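# Load a staple stick onto the open stapler's rail

## Task

Pick one stick of staples out of the tray and lower it over the rail of the opened stapler, straddling it with the legs pointing down and pressed fully home. The stapler must end up upright and flat, resting directly on the table. Finally release the stick and move the gripper away.

## Robot and tools

Robot: two AgileX Piper arms, left_arm and right_arm, each with a two-finger parallel gripper and a wrist camera. A third fixed camera, cam_low, looks at the table. All images are 896x504.

Frames: the scene frame has its origin on the table surface halfway between the two nominal arm bases, +z up, +x pointing out over the table, and left_arm on the +y side. These arm names do not match image left and right. Calibrated bases in the scene frame: left_arm at (-0.031, +0.289, 0) m, right_arm at (-0.023, -0.323, 0) m, each yawed only about one degree. Every hand position, orientation, velocity and target that a result prints for an arm is in that arm's own base frame, not the scene frame. The printed values may be off by a few centimetres, more when the arm reaches far. On the gripper, the fingers point along its +z axis and close along its y axis. end_effector_position is the point between the finger pads, roughly 5 mm short of the fingertips.

execute_actions(actions, cameras): actions is a list of actions. Each action is a table of at most 15 rows, and each row lasts one control step of 1/30 s. If a table has fewer rows, its last row is held until 15 steps are done. Every row has 14 numbers in [-1, 1]: left_arm dx, dy, dz, rx, ry, rz, opening, followed by the same seven for right_arm. Both arms must always be filled in. dx..rz are offsets, not poses. They are measured along that arm's base axes from the arm's Hand target as it stood when the action began, and every row counts from that same start. A later action starts from the new Hand target, so sending the same offset again moves the arm further. Scale: 1.0 equals 0.6 m of translation or 180 degrees of rotation. rx, ry, rz together form one rotation vector, applied about the Hand target's position. Opening is absolute: +1 is fully open (0.070 m) and -1 is closed. A full close takes about 1.0 s or more. Sending 0 as an opening really commands 0, so to leave a gripper unchanged, repeat its current command. An empty actions list returns the complete state. cameras chooses which images come back: null or ["all"] gives all of them, [] gives none.

move(target, speed, blend, opening_speed, blocking, cameras): this moves each gripper along a straight line. target is one 14-number row with the same layout and scale as above, or a list of up to 15 such rows. Every row is an offset from the Hand targets at the start of the move, not from the row before it. speed is the top path speed in m/s, from 0.002 to 0.5 with a default of 0.25, and turning is capped at twice that value in rad/s. You can give one speed, or one per target. blend is a corner-rounding radius in metres for lists, with a default of 0. opening_speed is how fast the commanded opening changes, in units per second on the -1..+1 scale, and must be at least 0.2. With blocking=false the call returns after about 0.5 s while the move carries on. Moves do not avoid obstacles or the other arm, and a gripper lags behind its path more when it goes fast. The result ends with a move: line. done means the arm came within 3 mm and 2 degrees of its target. off_target, moving, held and fault are the other outcomes, and arms the line does not name are done. limits=paced means the pose was clipped, and limits=held means a check held steps back. Reaching done does not tell you whether the gripper is touching something.

wait(seconds 0 to 10) lets time pass while each arm holds its last command. stop() brakes a running move. zoom_image(camera, region=[x0,y0,x1,y1] in pixels, at most 504x504) enlarges part of the latest image from cam_low, cam_left_wrist or cam_right_wrist. read_manual returns only licence text. finished_scene(scene = the current scene number) ends the scene for good, so call it only after the stick is seated, the stapler is flat and the gripper has been withdrawn.

Controller behaviour: on every step the commanded pose is clipped to within 70 mm and 16 degrees of the measured pose. Hand target in the result is the last commanded pose after clipping. A gripper often stops a little short of it. An all-zero command asks for the target again, and if the gripper is still short, send the remaining distance as an offset. An arm that is blocked keeps pushing until you command its target back past the gripper. If a path or a small motion runs near the arm's own base, the shoulder can flip, so go around the base instead. The clearance check can hold back commands that would bring the arms close together, but it does not reliably prevent contact.

Gripping: grip_measured uses the same scale as the opening command. For a firm hold, command about 0.05 below the reading you saw at first contact, and less than that for a lighter grip. Parts thinner than about 2 mm get proportionally less force. Each pad pushes with about 20 N at most, and closing fast can squeeze harder.

Loads and faults: torque limits are 21.8 N m for the waist, shoulder and elbow, and 7.6 N m for the three wrist joints, whose motors deliver only about 4 N m. Reaching a limit stops that arm for 10 s. Motors heat up when holding a load, when stretched out, or when pushing against something they cannot reach. A MOTOR HOT line appears at 65 °C, and at 80 °C the arm goes limp and falls. Joint torque readings include gravity and are noisy, and positive means toward larger joint angles. The robot holds its last command while you are thinking, and a running move keeps going during that time.

Avoid dropping or releasing the stick while it is moving, slamming, hitting or pressing hard, and any contact between the two arms. Do not knock the stapler over or let anything leave the table. Expect occasional small tugs on the held part or pushes on loose objects.

Each tool is called in YAML: its name, and indented under it one key for each argument.

## Session

execute_actions:
  actions: []

Scene clock: 0.00 s.
left_arm: end_effector_position=(+0.5946, -0.0171, +0.2590) grip_measured=+1.00 end_effector_quat_wxyz=(+0.443, +0.037, +0.863, -0.240) | right_arm: end_effector_position=(+0.2315, +0.0766, +0.1053) grip_measured=+1.00 end_effector_quat_wxyz=(-0.015, -0.195, +0.981, +0.012)
Joint positions: left_arm=[0.189 2.15 -2.095 -0.844 0.885 0.579 0.07] | right_arm=[0.295 1.475 -0.974 0.03 1.184 -0.109 0.07]
Joint torques (N m): no reading
Hand target: left_arm +0.5946, -0.0171, +0.2590; +0.443, +0.037, +0.863, -0.240 | right_arm +0.2315, +0.0766, +0.1053; -0.015, -0.195, +0.981, +0.012
Tool commands: left_gripper/opening=+1.0 right_gripper/opening=+1.0

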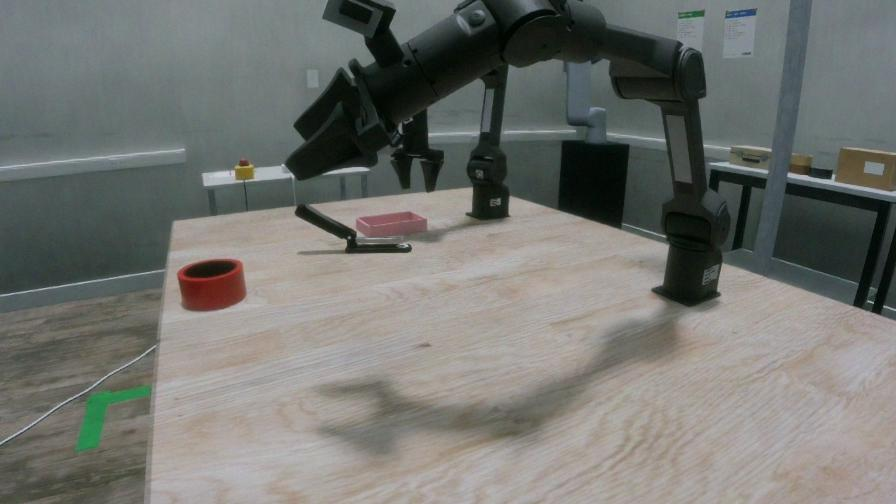

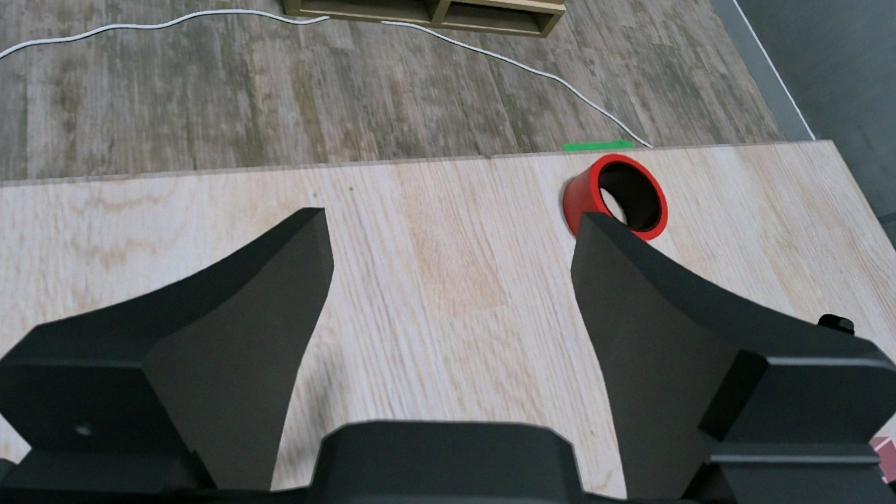

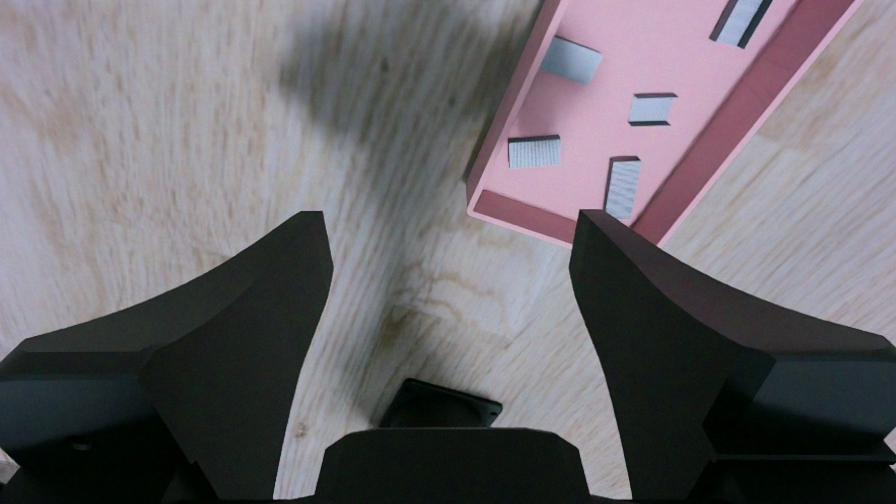

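zoom_image:
  camera: "cam_low"
  region: [280, 190, 440, 280]

zoom_image:
  camera: "cam_right_wrist"
  region: [440, 0, 880, 250]

Scaled by 3.150.

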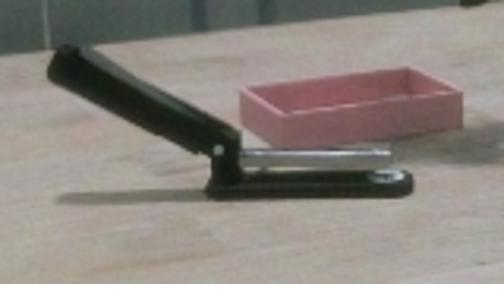

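Scaled by 1.145.

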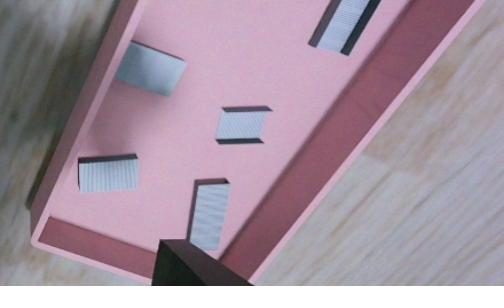

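move:
  target: [0,0,0,0,0,0,1, 0.27,0.0,0.2,0,0,-0.125,1]

Scene clock: 55.13 s.
left_arm: end_effector_position=(+0.5946, -0.0171, +0.2590) grip_measured=+1.00 end_effector_quat_wxyz=(+0.443, +0.037, +0.863, -0.240) | right_arm: end_effector_position=(+0.3937, +0.0770, +0.2253) grip_measured=+1.00 end_effector_quat_wxyz=(+0.186, +0.003, +0.981, +0.051)
Joint positions: left_arm=[0.189 2.15 -2.095 -0.844 0.885 0.579 0.07] | right_arm=[0.175 1.675 -1.623 0.035 1.219 0.176 0.07]
Joint torques (N m): left_arm=[0.47 -7.74 -6.56 -0.62 -0.45 0.35] | right_arm=[-0.06 -5.24 -2.84 0.09 -0.34 0]
Hand target: left_arm +0.5946, -0.0171, +0.2590; +0.443, +0.037, +0.863, -0.240 | right_arm +0.3935, +0.0766, +0.2253; +0.050, +0.002, +0.998, +0.026
Off the commanded pose: left_arm 0.000 m, 0 deg | right_arm 0.000 m, 23 deg; orientation clipped.
joint sent to its limit (right arm) — joint 5 (wrist pitch), upper limit. The joint targets are off in orientation, not in position.
move: off_target (right_arm); limits=paced

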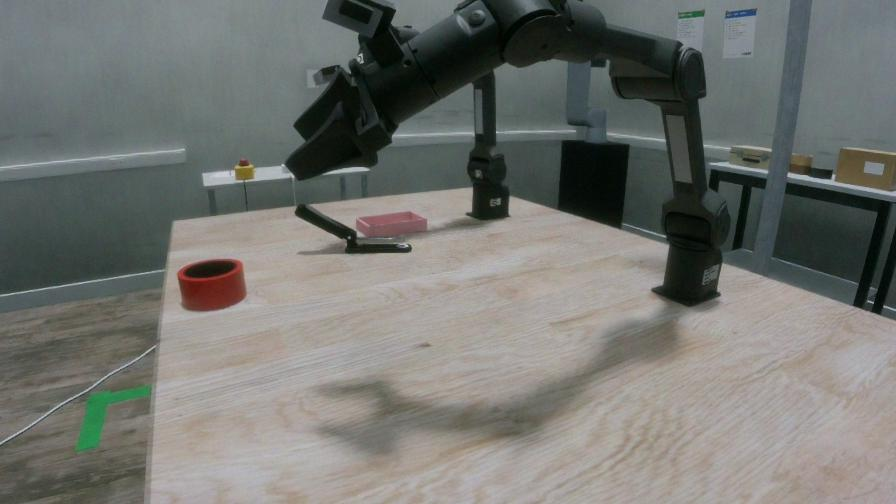

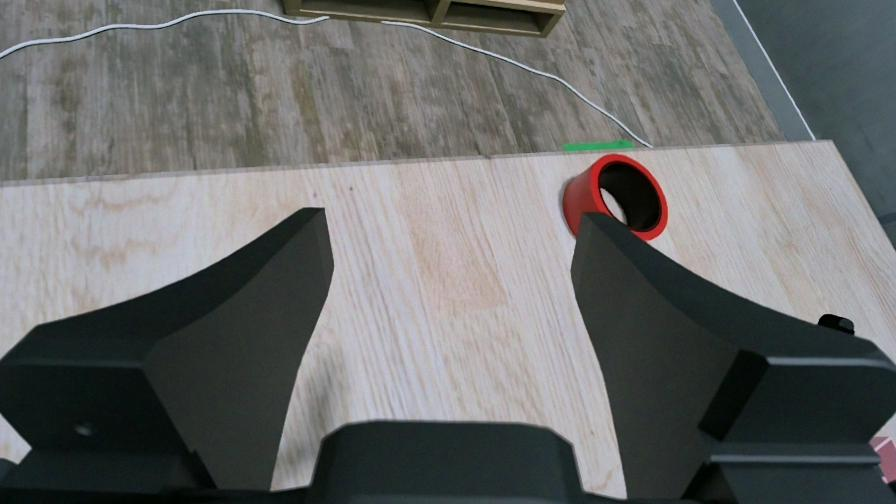

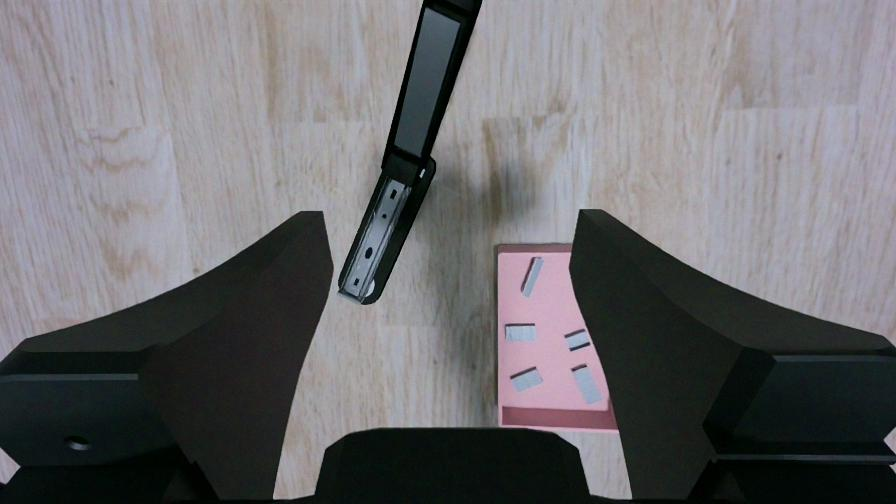

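zoom_image:
  camera: "cam_right_wrist"
  region: [320, 100, 480, 310]

zoom_image:
  camera: "cam_right_wrist"
  region: [480, 230, 650, 440]

Scaled by 2.400.

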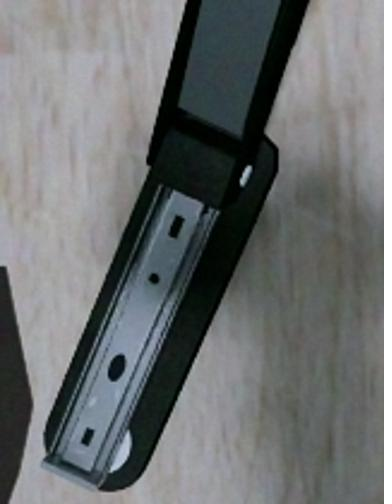

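Scaled by 2.400.

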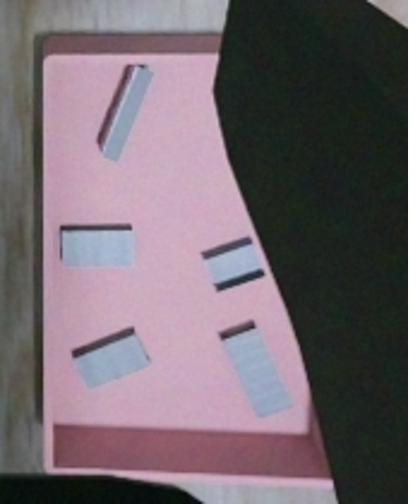

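move:
  target: [0,0,0,0,0,0,1, -0.155,-0.12,-0.15,0,0,0,1]
  cameras: ["cam_right_wrist"]

zoom_image:
  camera: "cam_right_wrist"
  region: [250, 0, 650, 225]

Scene clock: 119.57 s.
left_arm: end_effector_position=(+0.5946, -0.0171, +0.2590) grip_measured=+1.00 end_effector_quat_wxyz=(+0.443, +0.037, +0.863, -0.240) | right_arm: end_effector_position=(+0.3000, +0.0043, +0.1346) grip_measured=+1.00 end_effector_quat_wxyz=(+0.048, +0.002, +0.998, +0.027)
Joint positions: left_arm=[0.189 2.15 -2.095 -0.844 0.885 0.579 0.07] | right_arm=[-0.026 1.548 -1.169 0.06 1.184 -0.042 0.07]
Joint torques (N m): left_arm=[0.38 -7.74 -6.51 -0.62 -0.46 0.35] | right_arm=[1.53 -4.58 -4.25 -0.04 -0.21 0.03]
Hand target: left_arm +0.5946, -0.0171, +0.2590; +0.443, +0.037, +0.863, -0.240 | right_arm +0.3005, +0.0046, +0.1353; +0.050, +0.002, +0.998, +0.026
Off the commanded pose: left_arm 0.000 m, 0 deg | right_arm 0.001 m, 0 deg.
move: done
Images, in order: cam_right_wrist.

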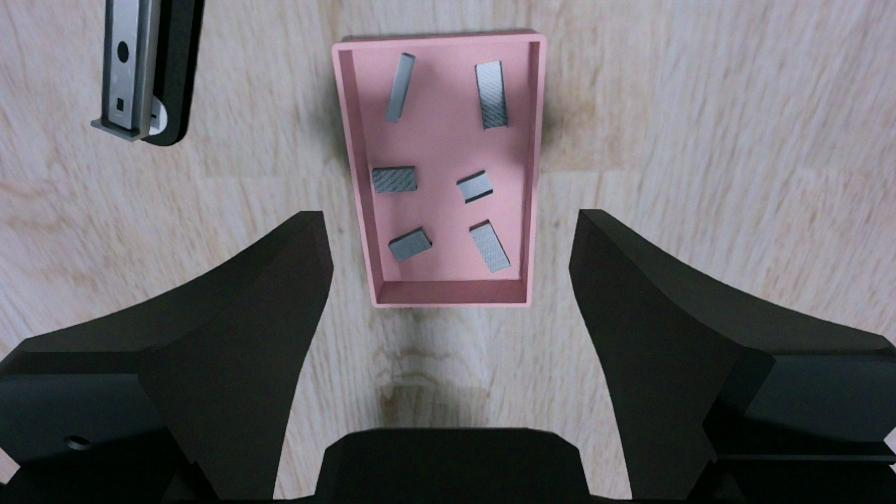

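Scaled by 1.260.

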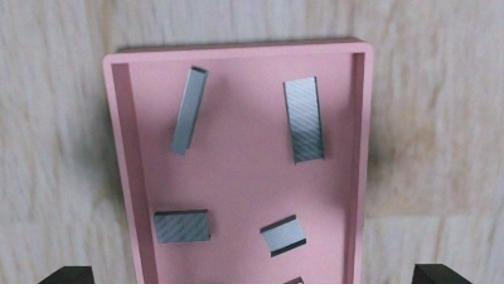

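zoom_image:
  camera: "cam_right_wrist"
  region: [340, 40, 540, 170]

zoom_image:
  camera: "cam_right_wrist"
  region: [360, 150, 540, 290]

zoom_image:
  camera: "cam_right_wrist"
  region: [80, 0, 230, 150]

Scaled by 2.520.

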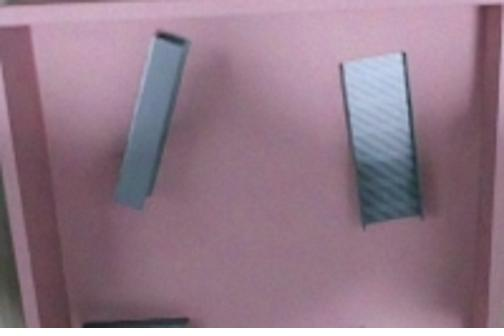

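Scaled by 2.800.

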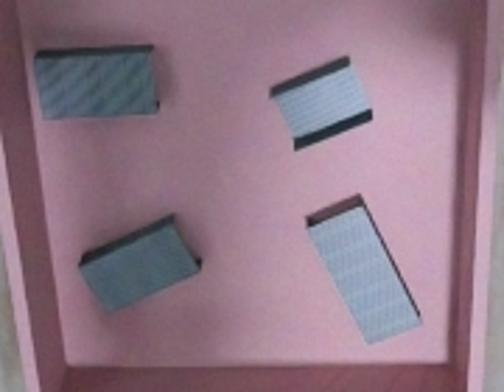

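Scaled by 3.360.

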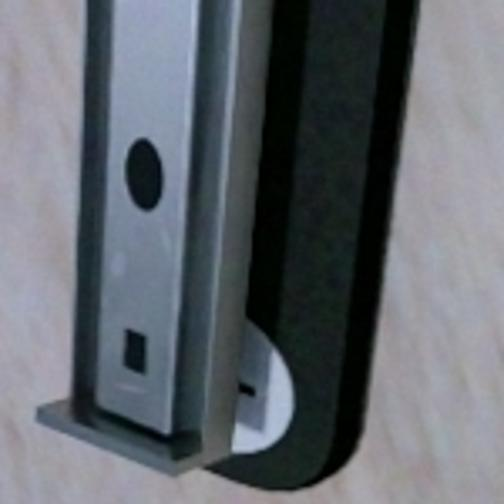

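move:
  target: [0,0,0,0,0,0,1, -0.0458,0.055,-0.0583,0.0102,0.0381,-0.4705,-0.45]
  cameras: ["cam_right_wrist"]

zoom_image:
  camera: "cam_right_wrist"
  region: [340, 140, 560, 340]

Scene clock: 254.30 s.
left_arm: end_effector_position=(+0.5946, -0.0171, +0.2590) grip_measured=+1.00 end_effector_quat_wxyz=(+0.443, +0.037, +0.863, -0.240) | right_arm: end_effector_position=(+0.2730, +0.0374, +0.1005) grip_measured=-0.45 end_effector_quat_wxyz=(+0.000, +0.676, +0.737, +0.000)
Joint positions: left_arm=[0.189 2.15 -2.095 -0.844 0.885 0.579 0.07] | right_arm=[0.136 1.568 -1.057 0 1.146 1.62 0.019]
Joint torques (N m): left_arm=[0.08 -7.76 -6.43 -0.61 -0.4 0.34] | right_arm=[1.3 -3.44 -2.76 -0.05 -0.06 -0.06]
Hand target: left_arm +0.5946, -0.0171, +0.2590; +0.443, +0.037, +0.863, -0.240 | right_arm +0.2730, +0.0376, +0.1004; +0.000, +0.675, +0.737, +0.000
Off the commanded pose: left_arm 0.000 m, 0 deg | right_arm 0.000 m, 0 deg.
move: done
Images, in order: cam_right_wrist.

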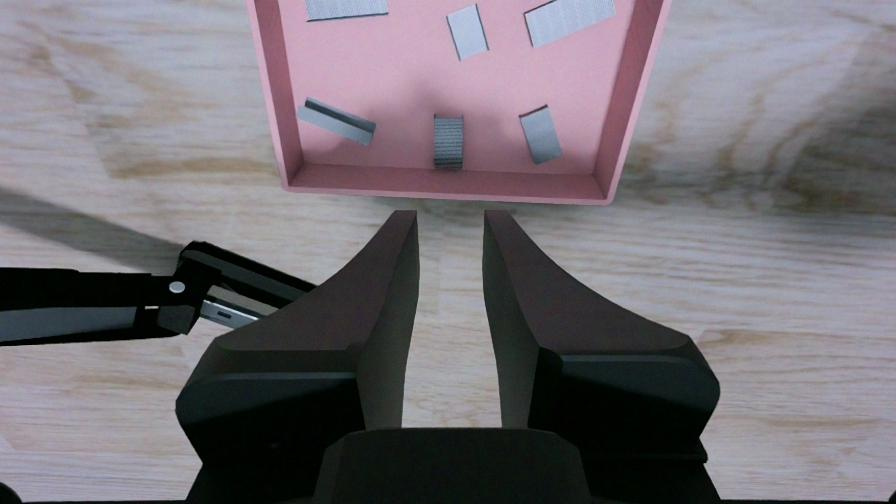

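Scaled by 2.291.

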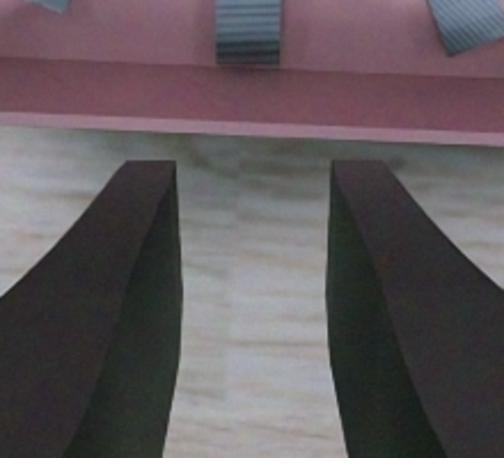

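move:
  target: [0,0,0,0,0,0,1, 0.001,0,-0.11,0,0,0,-0.45]
  cameras: ["cam_right_wrist"]
  speed: 0.12

zoom_image:
  camera: "cam_right_wrist"
  region: [340, 140, 560, 340]

Scene clock: 281.47 s.
left_arm: end_effector_position=(+0.5946, -0.0171, +0.2590) grip_measured=+1.00 end_effector_quat_wxyz=(+0.443, +0.037, +0.863, -0.240) | right_arm: end_effector_position=(+0.2731, +0.0374, +0.0336) grip_measured=-0.45 end_effector_quat_wxyz=(-0.001, +0.676, +0.737, -0.001)
Joint positions: left_arm=[0.189 2.15 -2.095 -0.844 0.885 0.579 0.07] | right_arm=[0.136 1.682 -0.899 0 0.877 1.62 0.019]
Joint torques (N m): left_arm=[0.11 -8.12 -6.29 -0.6 -0.41 0.31] | right_arm=[-0.2 -4.91 -3.26 -0.08 0.09 -0.11]
Hand target: left_arm +0.5946, -0.0171, +0.2590; +0.443, +0.037, +0.863, -0.240 | right_arm +0.2736, +0.0376, +0.0344; +0.000, +0.675, +0.737, +0.000
Off the commanded pose: left_arm 0.000 m, 0 deg | right_arm 0.001 m, 0 deg.
move: done
Images, in order: cam_right_wrist.

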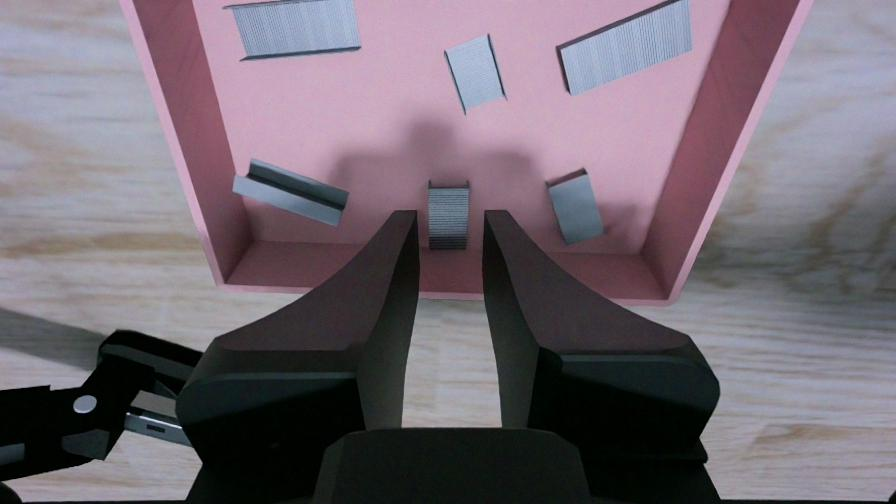

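Scaled by 2.291.

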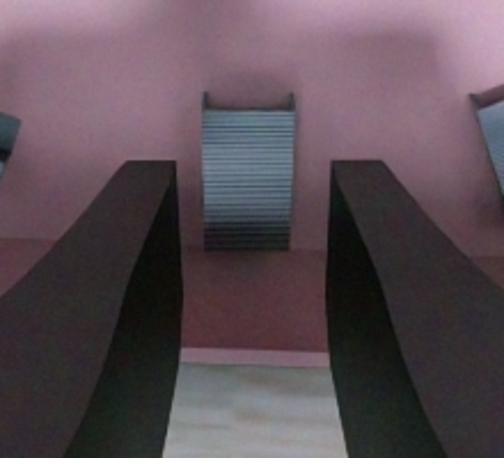

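move:
  target: [0,0,0,0,0,0,1, 0.0008,-0.0083,-0.0367,0,0,0,-0.45]
  cameras: ["cam_right_wrist"]
  speed: 0.06

zoom_image:
  camera: "cam_right_wrist"
  region: [340, 140, 560, 340]

Scene clock: 320.70 s.
left_arm: end_effector_position=(+0.5946, -0.0171, +0.2590) grip_measured=+1.00 end_effector_quat_wxyz=(+0.443, +0.037, +0.863, -0.240) | right_arm: end_effector_position=(+0.2739, +0.0325, +0.0121) grip_measured=-0.45 end_effector_quat_wxyz=(+0.000, +0.675, +0.738, +0.000)
Joint positions: left_arm=[0.189 2.15 -2.095 -0.844 0.885 0.579 0.07] | right_arm=[0.118 1.731 -0.858 0 0.786 1.601 0.019]
Joint torques (N m): left_arm=[0.21 -8 -6.54 -0.57 -0.43 0.3] | right_arm=[0.13 -4.57 -2.3 0.02 0.11 -0.03]
Hand target: left_arm +0.5946, -0.0171, +0.2590; +0.443, +0.037, +0.863, -0.240 | right_arm +0.2741, +0.0326, +0.0123; +0.000, +0.675, +0.737, +0.000
Off the commanded pose: left_arm 0.000 m, 0 deg | right_arm 0.000 m, 0 deg.
move: done
Images, in order: cam_right_wrist.

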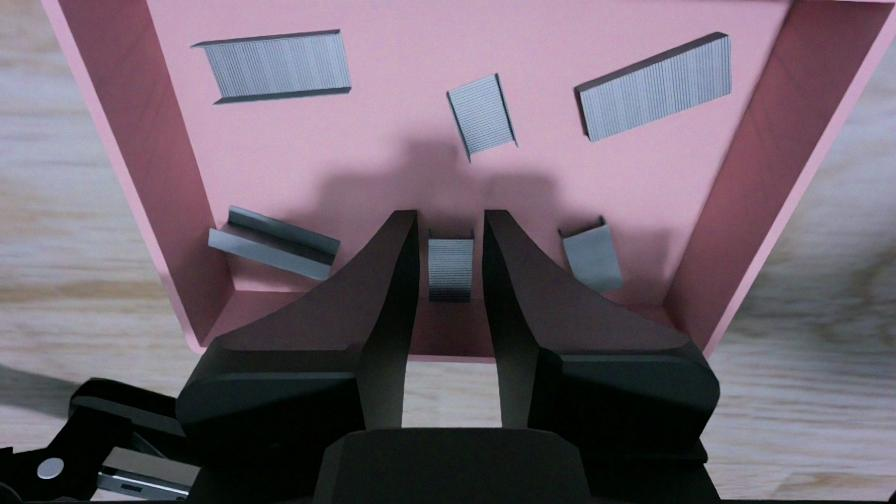

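Scaled by 2.291.

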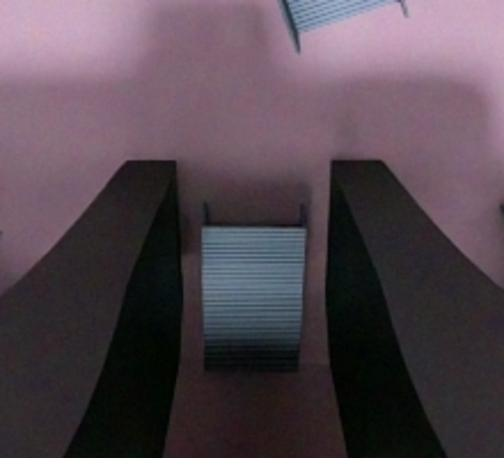

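move:
  target:
    - [0,0,0,0,0,0,1, 0,0,-0.0033,0,0,0,-0.45]
    - [0,0,0,0,0,0,1, 0,0,-0.0033,0,0,0,-0.68]
    - [0,0,0,0,0,0,1, 0,-0.0167,-0.0033,0,0,0,-0.68]
  cameras: ["cam_right_wrist"]
  speed: 0.06
  opening_speed: 0.5

zoom_image:
  camera: "cam_right_wrist"
  region: [340, 140, 560, 340]

Scene clock: 340.23 s.
left_arm: end_effector_position=(+0.5946, -0.0171, +0.2590) grip_measured=+1.00 end_effector_quat_wxyz=(+0.443, +0.037, +0.863, -0.240) | right_arm: end_effector_position=(+0.2740, +0.0227, +0.0102) grip_measured=-0.62 end_effector_quat_wxyz=(-0.001, +0.675, +0.737, +0.000)
Joint positions: left_arm=[0.189 2.15 -2.095 -0.844 0.885 0.579 0.07] | right_arm=[0.082 1.733 -0.852 0.001 0.777 1.564 0.013]
Joint torques (N m): left_arm=[0.23 -7.98 -6.38 -0.58 -0.41 0.36] | right_arm=[-0.13 -4.69 -1.7 -0.36 -0.05 0.09]
Hand target: left_arm +0.5946, -0.0171, +0.2590; +0.443, +0.037, +0.863, -0.240 | right_arm +0.2741, +0.0226, +0.0104; +0.000, +0.675, +0.737, +0.000
Off the commanded pose: left_arm 0.000 m, 0 deg | right_arm 0.000 m, 0 deg.
move: done
Images, in order: cam_right_wrist.

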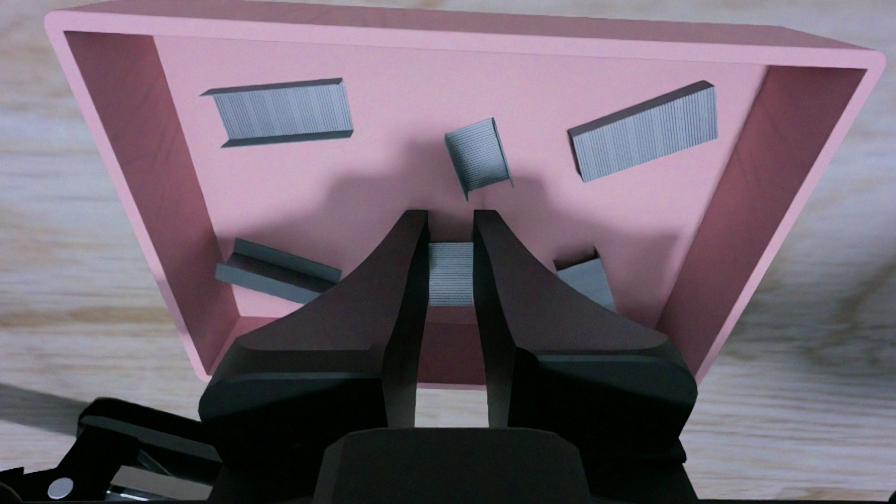

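Scaled by 2.291.

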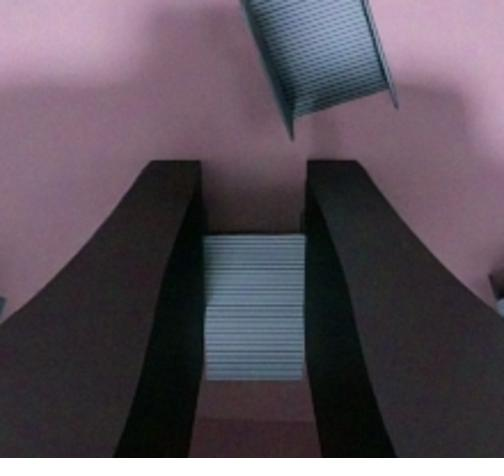

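move:
  target:
    - [0,0,0,0,0,0,1, 0,0,0,0,0,0,-0.5]
    - [0,0,0,0,0,0,1, -0.001,0.0155,0,0,0,0,-0.5]
    - [0,0,0,0,0,0,1, -0.001,0.0155,0,0,0,0,-0.7]
    - [0,0,0,0,0,0,1, -0.001,0.0155,0.18,0,0,0,-0.7]
  cameras: ["cam_right_wrist"]
  speed: [0.06,0.06,0.06,0.15]
  opening_speed: 0.6

zoom_image:
  camera: "cam_right_wrist"
  region: [340, 140, 560, 340]

Scene clock: 362.43 s.
left_arm: end_effector_position=(+0.5946, -0.0171, +0.2590) grip_measured=+1.00 end_effector_quat_wxyz=(+0.443, +0.037, +0.863, -0.240) | right_arm: end_effector_position=(+0.2741, +0.0322, +0.1192) grip_measured=-0.61 end_effector_quat_wxyz=(+0.001, +0.675, +0.737, +0.002)
Joint positions: left_arm=[0.189 2.15 -2.095 -0.844 0.885 0.579 0.07] | right_arm=[0.116 1.548 -1.111 0.001 1.218 1.599 0.013]
Joint torques (N m): left_arm=[0.41 -8.18 -6.09 -0.58 -0.41 0.34] | right_arm=[-0.3 -3.21 -2.5 -0.21 -0.09 0.03]
Hand target: left_arm +0.5946, -0.0171, +0.2590; +0.443, +0.037, +0.863, -0.240 | right_arm +0.2735, +0.0319, +0.1184; +0.000, +0.675, +0.737, +0.000
Off the commanded pose: left_arm 0.000 m, 0 deg | right_arm 0.001 m, 0 deg.
move: done
Images, in order: cam_right_wrist.

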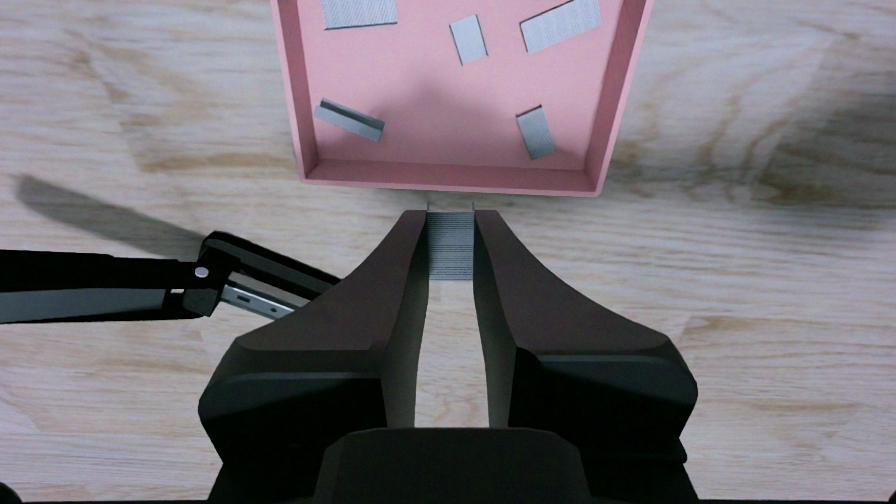

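Scaled by 2.291.

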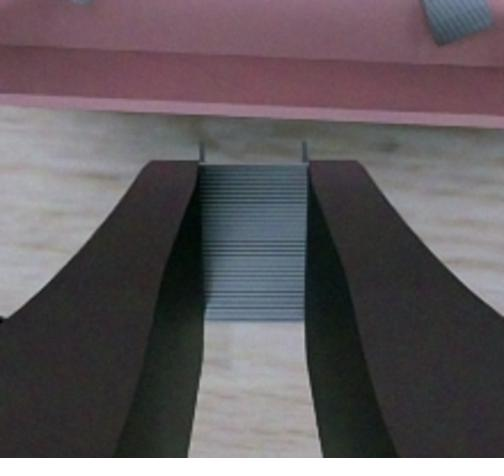

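move:
  target: [0,0,0,0,0,0,1, 0.111,0.207,-0.02,0,0,0.318,-0.7]
  speed: 0.2

zoom_image:
  camera: "cam_right_wrist"
  region: [340, 100, 560, 300]

Scene clock: 384.37 s.
left_arm: end_effector_position=(+0.5946, -0.0171, +0.2590) grip_measured=+1.00 end_effector_quat_wxyz=(+0.443, +0.037, +0.863, -0.240) | right_arm: end_effector_position=(+0.3402, +0.1562, +0.1060) grip_measured=-0.61 end_effector_quat_wxyz=(+0.018, +0.239, +0.971, +0.014)
Joint positions: left_arm=[0.189 2.15 -2.095 -0.844 0.885 0.579 0.07] | right_arm=[0.43 1.864 -1.47 0 1.219 0.913 0.013]
Joint torques (N m): left_arm=[0.37 -8.05 -6.21 -0.54 -0.44 0.32] | right_arm=[0.65 -5.89 -3.47 -0.01 0.07 0.05]
Hand target: left_arm +0.5946, -0.0171, +0.2590; +0.443, +0.037, +0.863, -0.240 | right_arm +0.3401, +0.1561, +0.1064; +0.000, +0.240, +0.971, +0.000
Off the commanded pose: left_arm 0.000 m, 0 deg | right_arm 0.000 m, 3 deg.
joint sent to its limit (right arm) — joint 5 (wrist pitch), upper limit. The joint targets are off in orientation, not in position.
move: off_target (right_arm)

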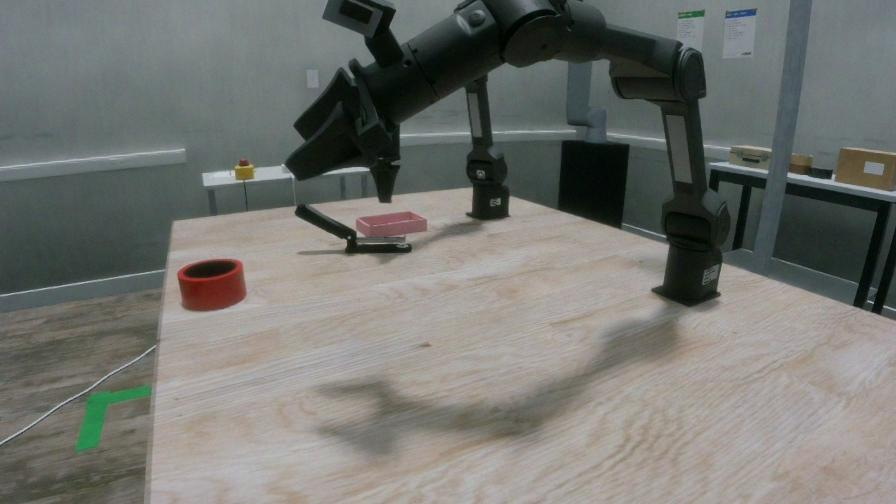

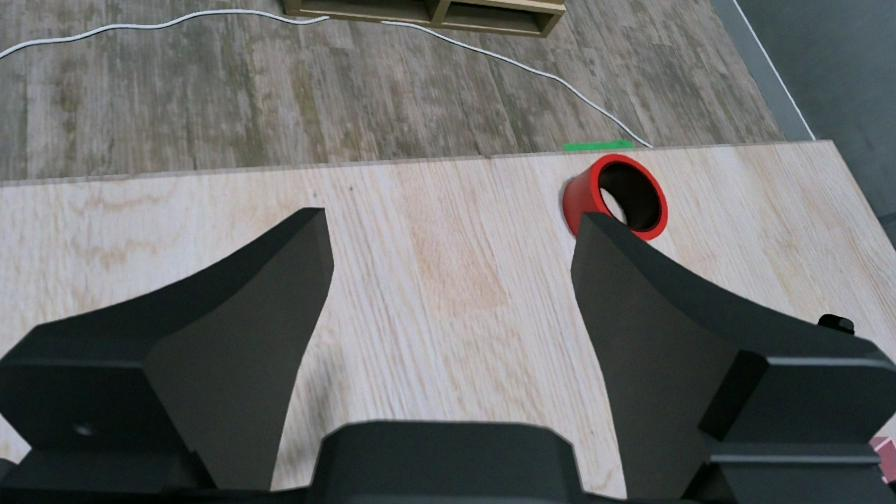

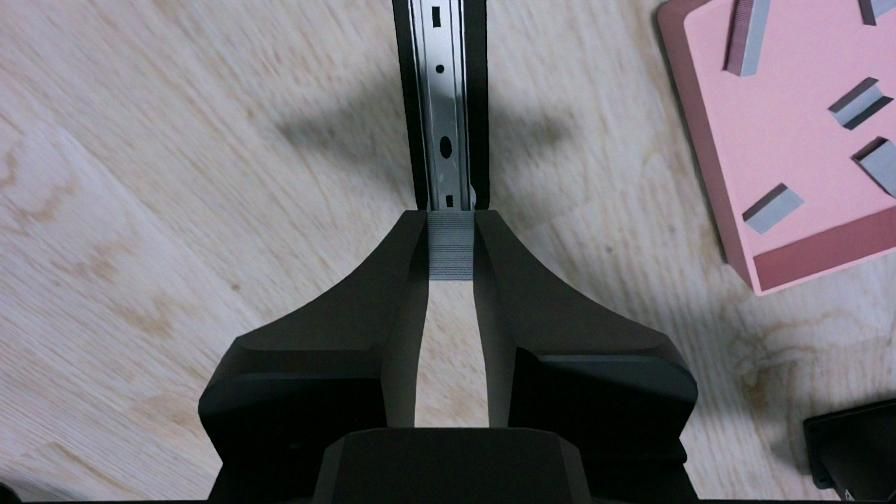

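Scaled by 2.291.

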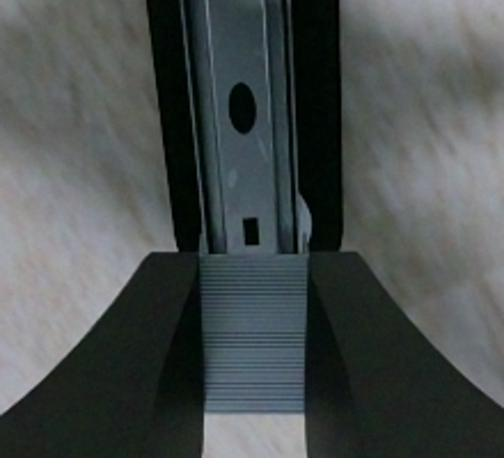

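move:
  target: [0,0,0,0,0,0,1, -0.0055,0.0092,-0.0773,0,0,0.0228,-0.7]
  speed: 0.12
  cameras: ["cam_low","cam_right_wrist"]

zoom_image:
  camera: "cam_right_wrist"
  region: [360, 100, 540, 300]

zoom_image:
  camera: "cam_low"
  region: [290, 170, 450, 270]

Scene clock: 417.87 s.
left_arm: end_effector_position=(+0.5946, -0.0171, +0.2590) grip_measured=+1.00 end_effector_quat_wxyz=(+0.443, +0.037, +0.863, -0.240) | right_arm: end_effector_position=(+0.3364, +0.1613, +0.0589) grip_measured=-0.61 end_effector_quat_wxyz=(-0.001, +0.204, +0.979, -0.001)
Joint positions: left_arm=[0.189 2.15 -2.095 -0.844 0.885 0.579 0.07] | right_arm=[0.447 1.945 -1.4 0 1.116 0.859 0.013]
Joint torques (N m): left_arm=[0.61 -8.04 -6.33 -0.58 -0.41 0.37] | right_arm=[1.41 -6.83 -3.48 -0.01 0.03 0.04]
Hand target: left_arm +0.5946, -0.0171, +0.2590; +0.443, +0.037, +0.863, -0.240 | right_arm +0.3368, +0.1616, +0.0600; +0.000, +0.205, +0.979, +0.000
Off the commanded pose: left_arm 0.000 m, 0 deg | right_arm 0.001 m, 0 deg.
move: done
Images, in order: cam_low, cam_right_wrist.

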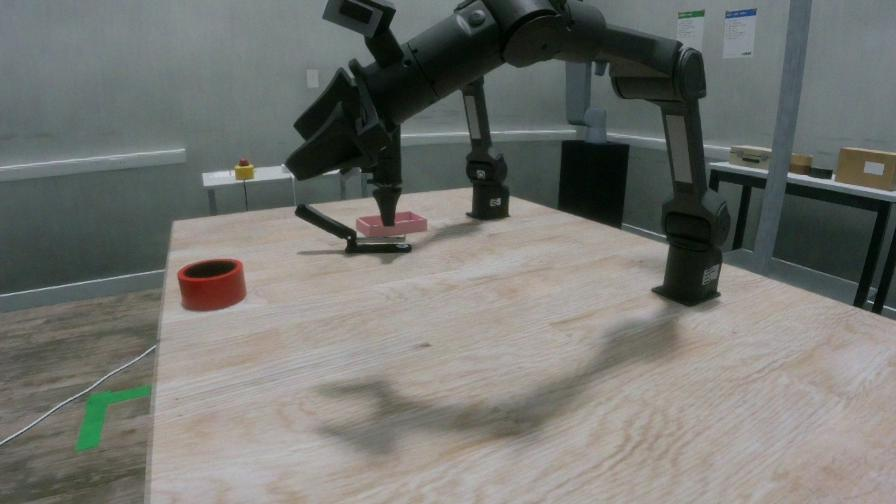

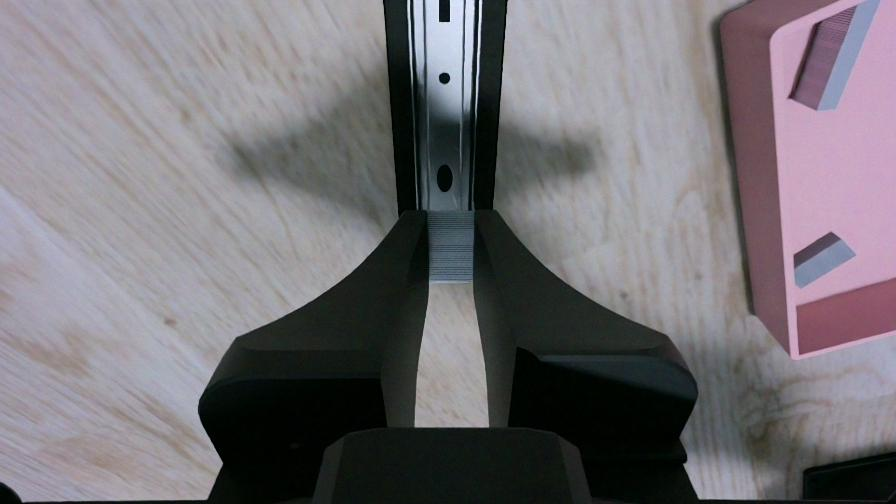

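Scaled by 2.520.

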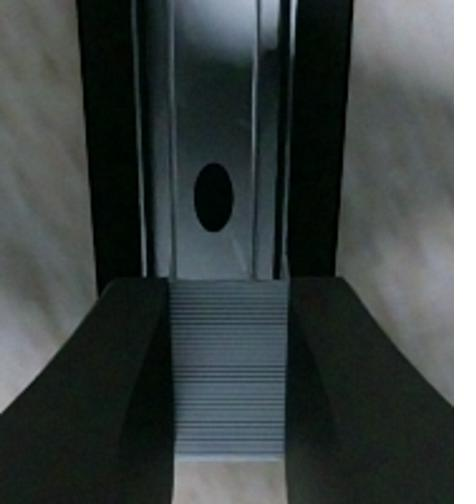

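Scaled by 3.150.

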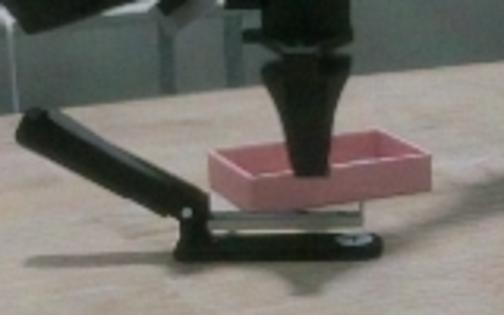

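move:
  target: [0,0,0,0,0,0,1, 0.0018,0.0033,-0.025,0,0,0,-0.7]
  speed: 0.1
  cameras: ["cam_low","cam_right_wrist"]

zoom_image:
  camera: "cam_right_wrist"
  region: [370, 100, 530, 290]

zoom_image:
  camera: "cam_low"
  region: [330, 200, 430, 265]

Scene clock: 446.43 s.
left_arm: end_effector_position=(+0.5946, -0.0171, +0.2590) grip_measured=+1.00 end_effector_quat_wxyz=(+0.443, +0.037, +0.863, -0.240) | right_arm: end_effector_position=(+0.3382, +0.1635, +0.0452) grip_measured=-0.61 end_effector_quat_wxyz=(+0.000, +0.205, +0.979, +0.000)
Joint positions: left_arm=[0.189 2.15 -2.095 -0.844 0.885 0.579 0.07] | right_arm=[0.45 1.969 -1.38 0 1.068 0.862 0.013]
Joint torques (N m): left_arm=[0.32 -7.91 -6.11 -0.55 -0.41 0.29] | right_arm=[1.48 -6.26 -2.65 -0.19 0.05 0.05]
Hand target: left_arm +0.5946, -0.0171, +0.2590; +0.443, +0.037, +0.863, -0.240 | right_arm +0.3379, +0.1636, +0.0450; +0.000, +0.205, +0.979, +0.000
Off the commanded pose: left_arm 0.000 m, 0 deg | right_arm 0.000 m, 0 deg.
move: done
Images, in order: cam_low, cam_right_wrist.

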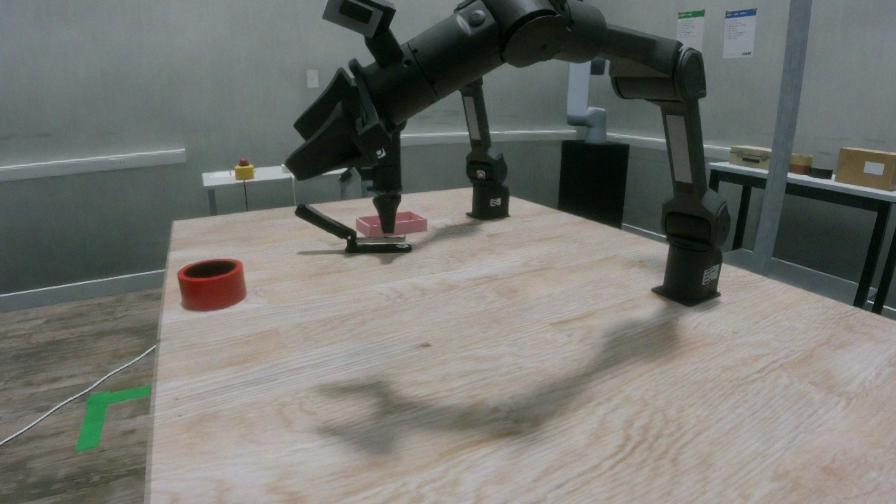

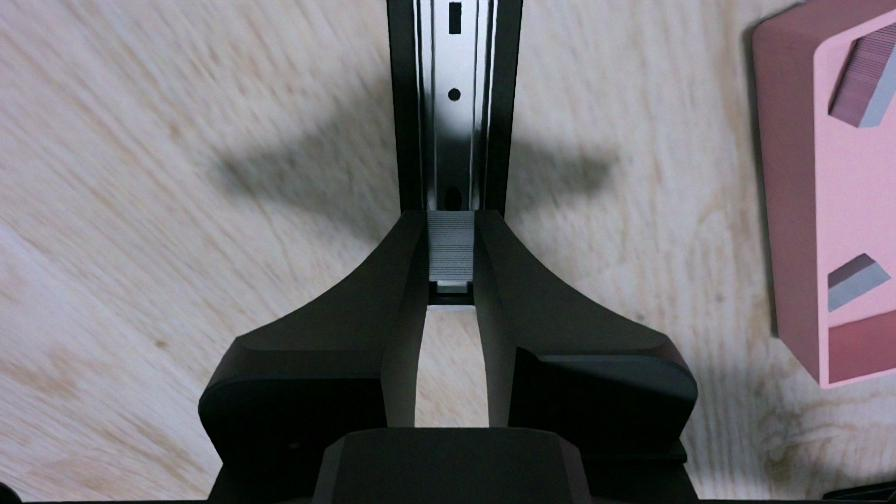

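Scaled by 2.653.

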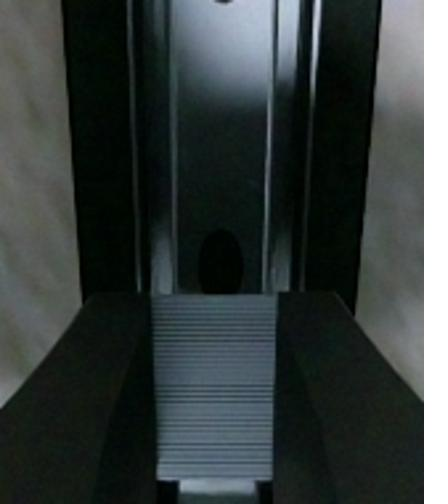

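Scaled by 5.040.

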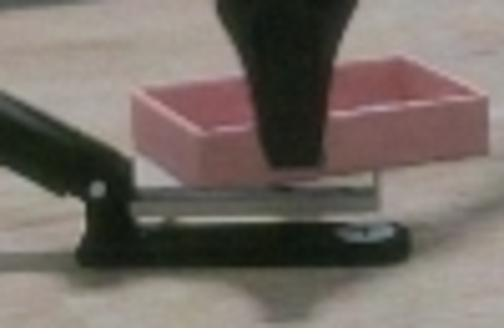

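move:
  target: [0,0,0,0,0,0,1, -0.0005,-0.0012,-0.0083,0,0,0,-0.7]
  speed: 0.06
  cameras: ["cam_low","cam_right_wrist"]

zoom_image:
  camera: "cam_right_wrist"
  region: [390, 150, 510, 290]

zoom_image:
  camera: "cam_low"
  region: [350, 210, 420, 260]

Scene clock: 470.87 s.
left_arm: end_effector_position=(+0.5946, -0.0171, +0.2590) grip_measured=+1.00 end_effector_quat_wxyz=(+0.443, +0.037, +0.863, -0.240) | right_arm: end_effector_position=(+0.3374, +0.1631, +0.0403) grip_measured=-0.61 end_effector_quat_wxyz=(+0.000, +0.204, +0.979, +0.000)
Joint positions: left_arm=[0.189 2.15 -2.095 -0.844 0.885 0.579 0.07] | right_arm=[0.45 1.974 -1.367 0 1.05 0.861 0.013]
Joint torques (N m): left_arm=[0.19 -7.78 -5.95 -0.53 -0.42 0.3] | right_arm=[-0.05 -5.43 -2.27 -0.05 -0.08 -0.07]
Hand target: left_arm +0.5946, -0.0171, +0.2590; +0.443, +0.037, +0.863, -0.240 | right_arm +0.3376, +0.1629, +0.0400; +0.000, +0.205, +0.979, +0.000
Off the commanded pose: left_arm 0.000 m, 0 deg | right_arm 0.000 m, 0 deg.
move: done
Images, in order: cam_low, cam_right_wrist.

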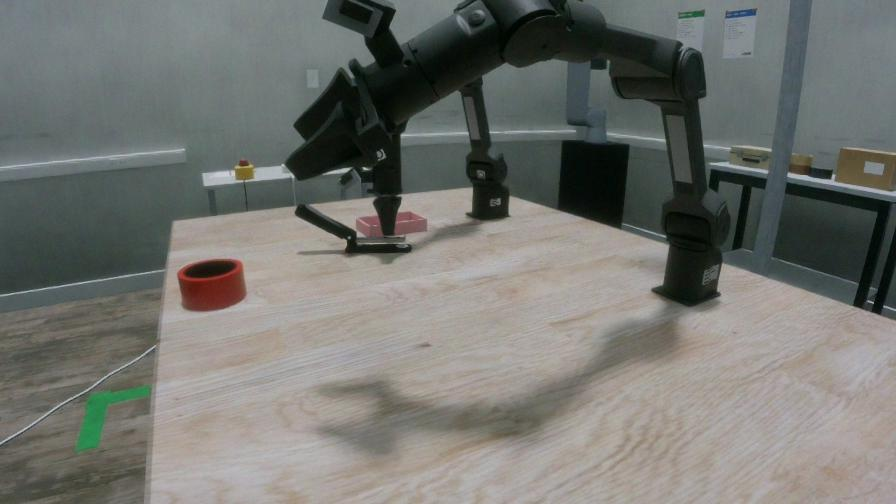

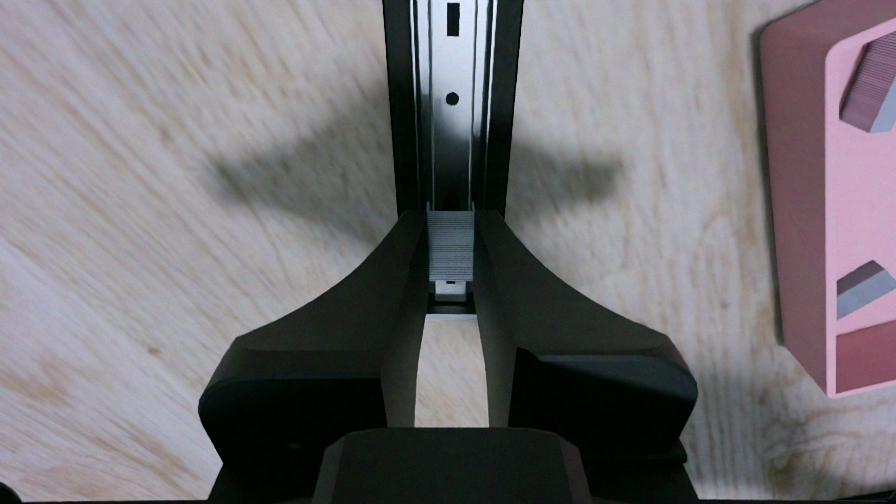

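Scaled by 3.600.

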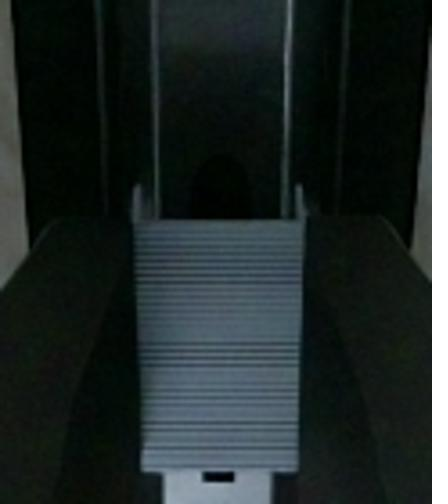

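Scaled by 7.200.

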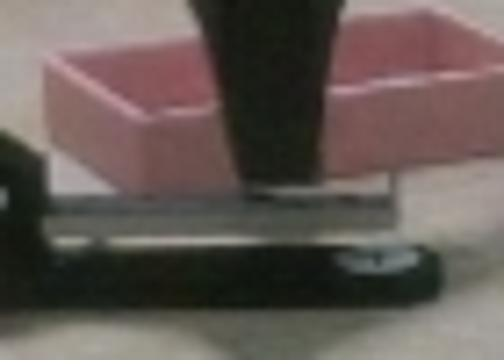

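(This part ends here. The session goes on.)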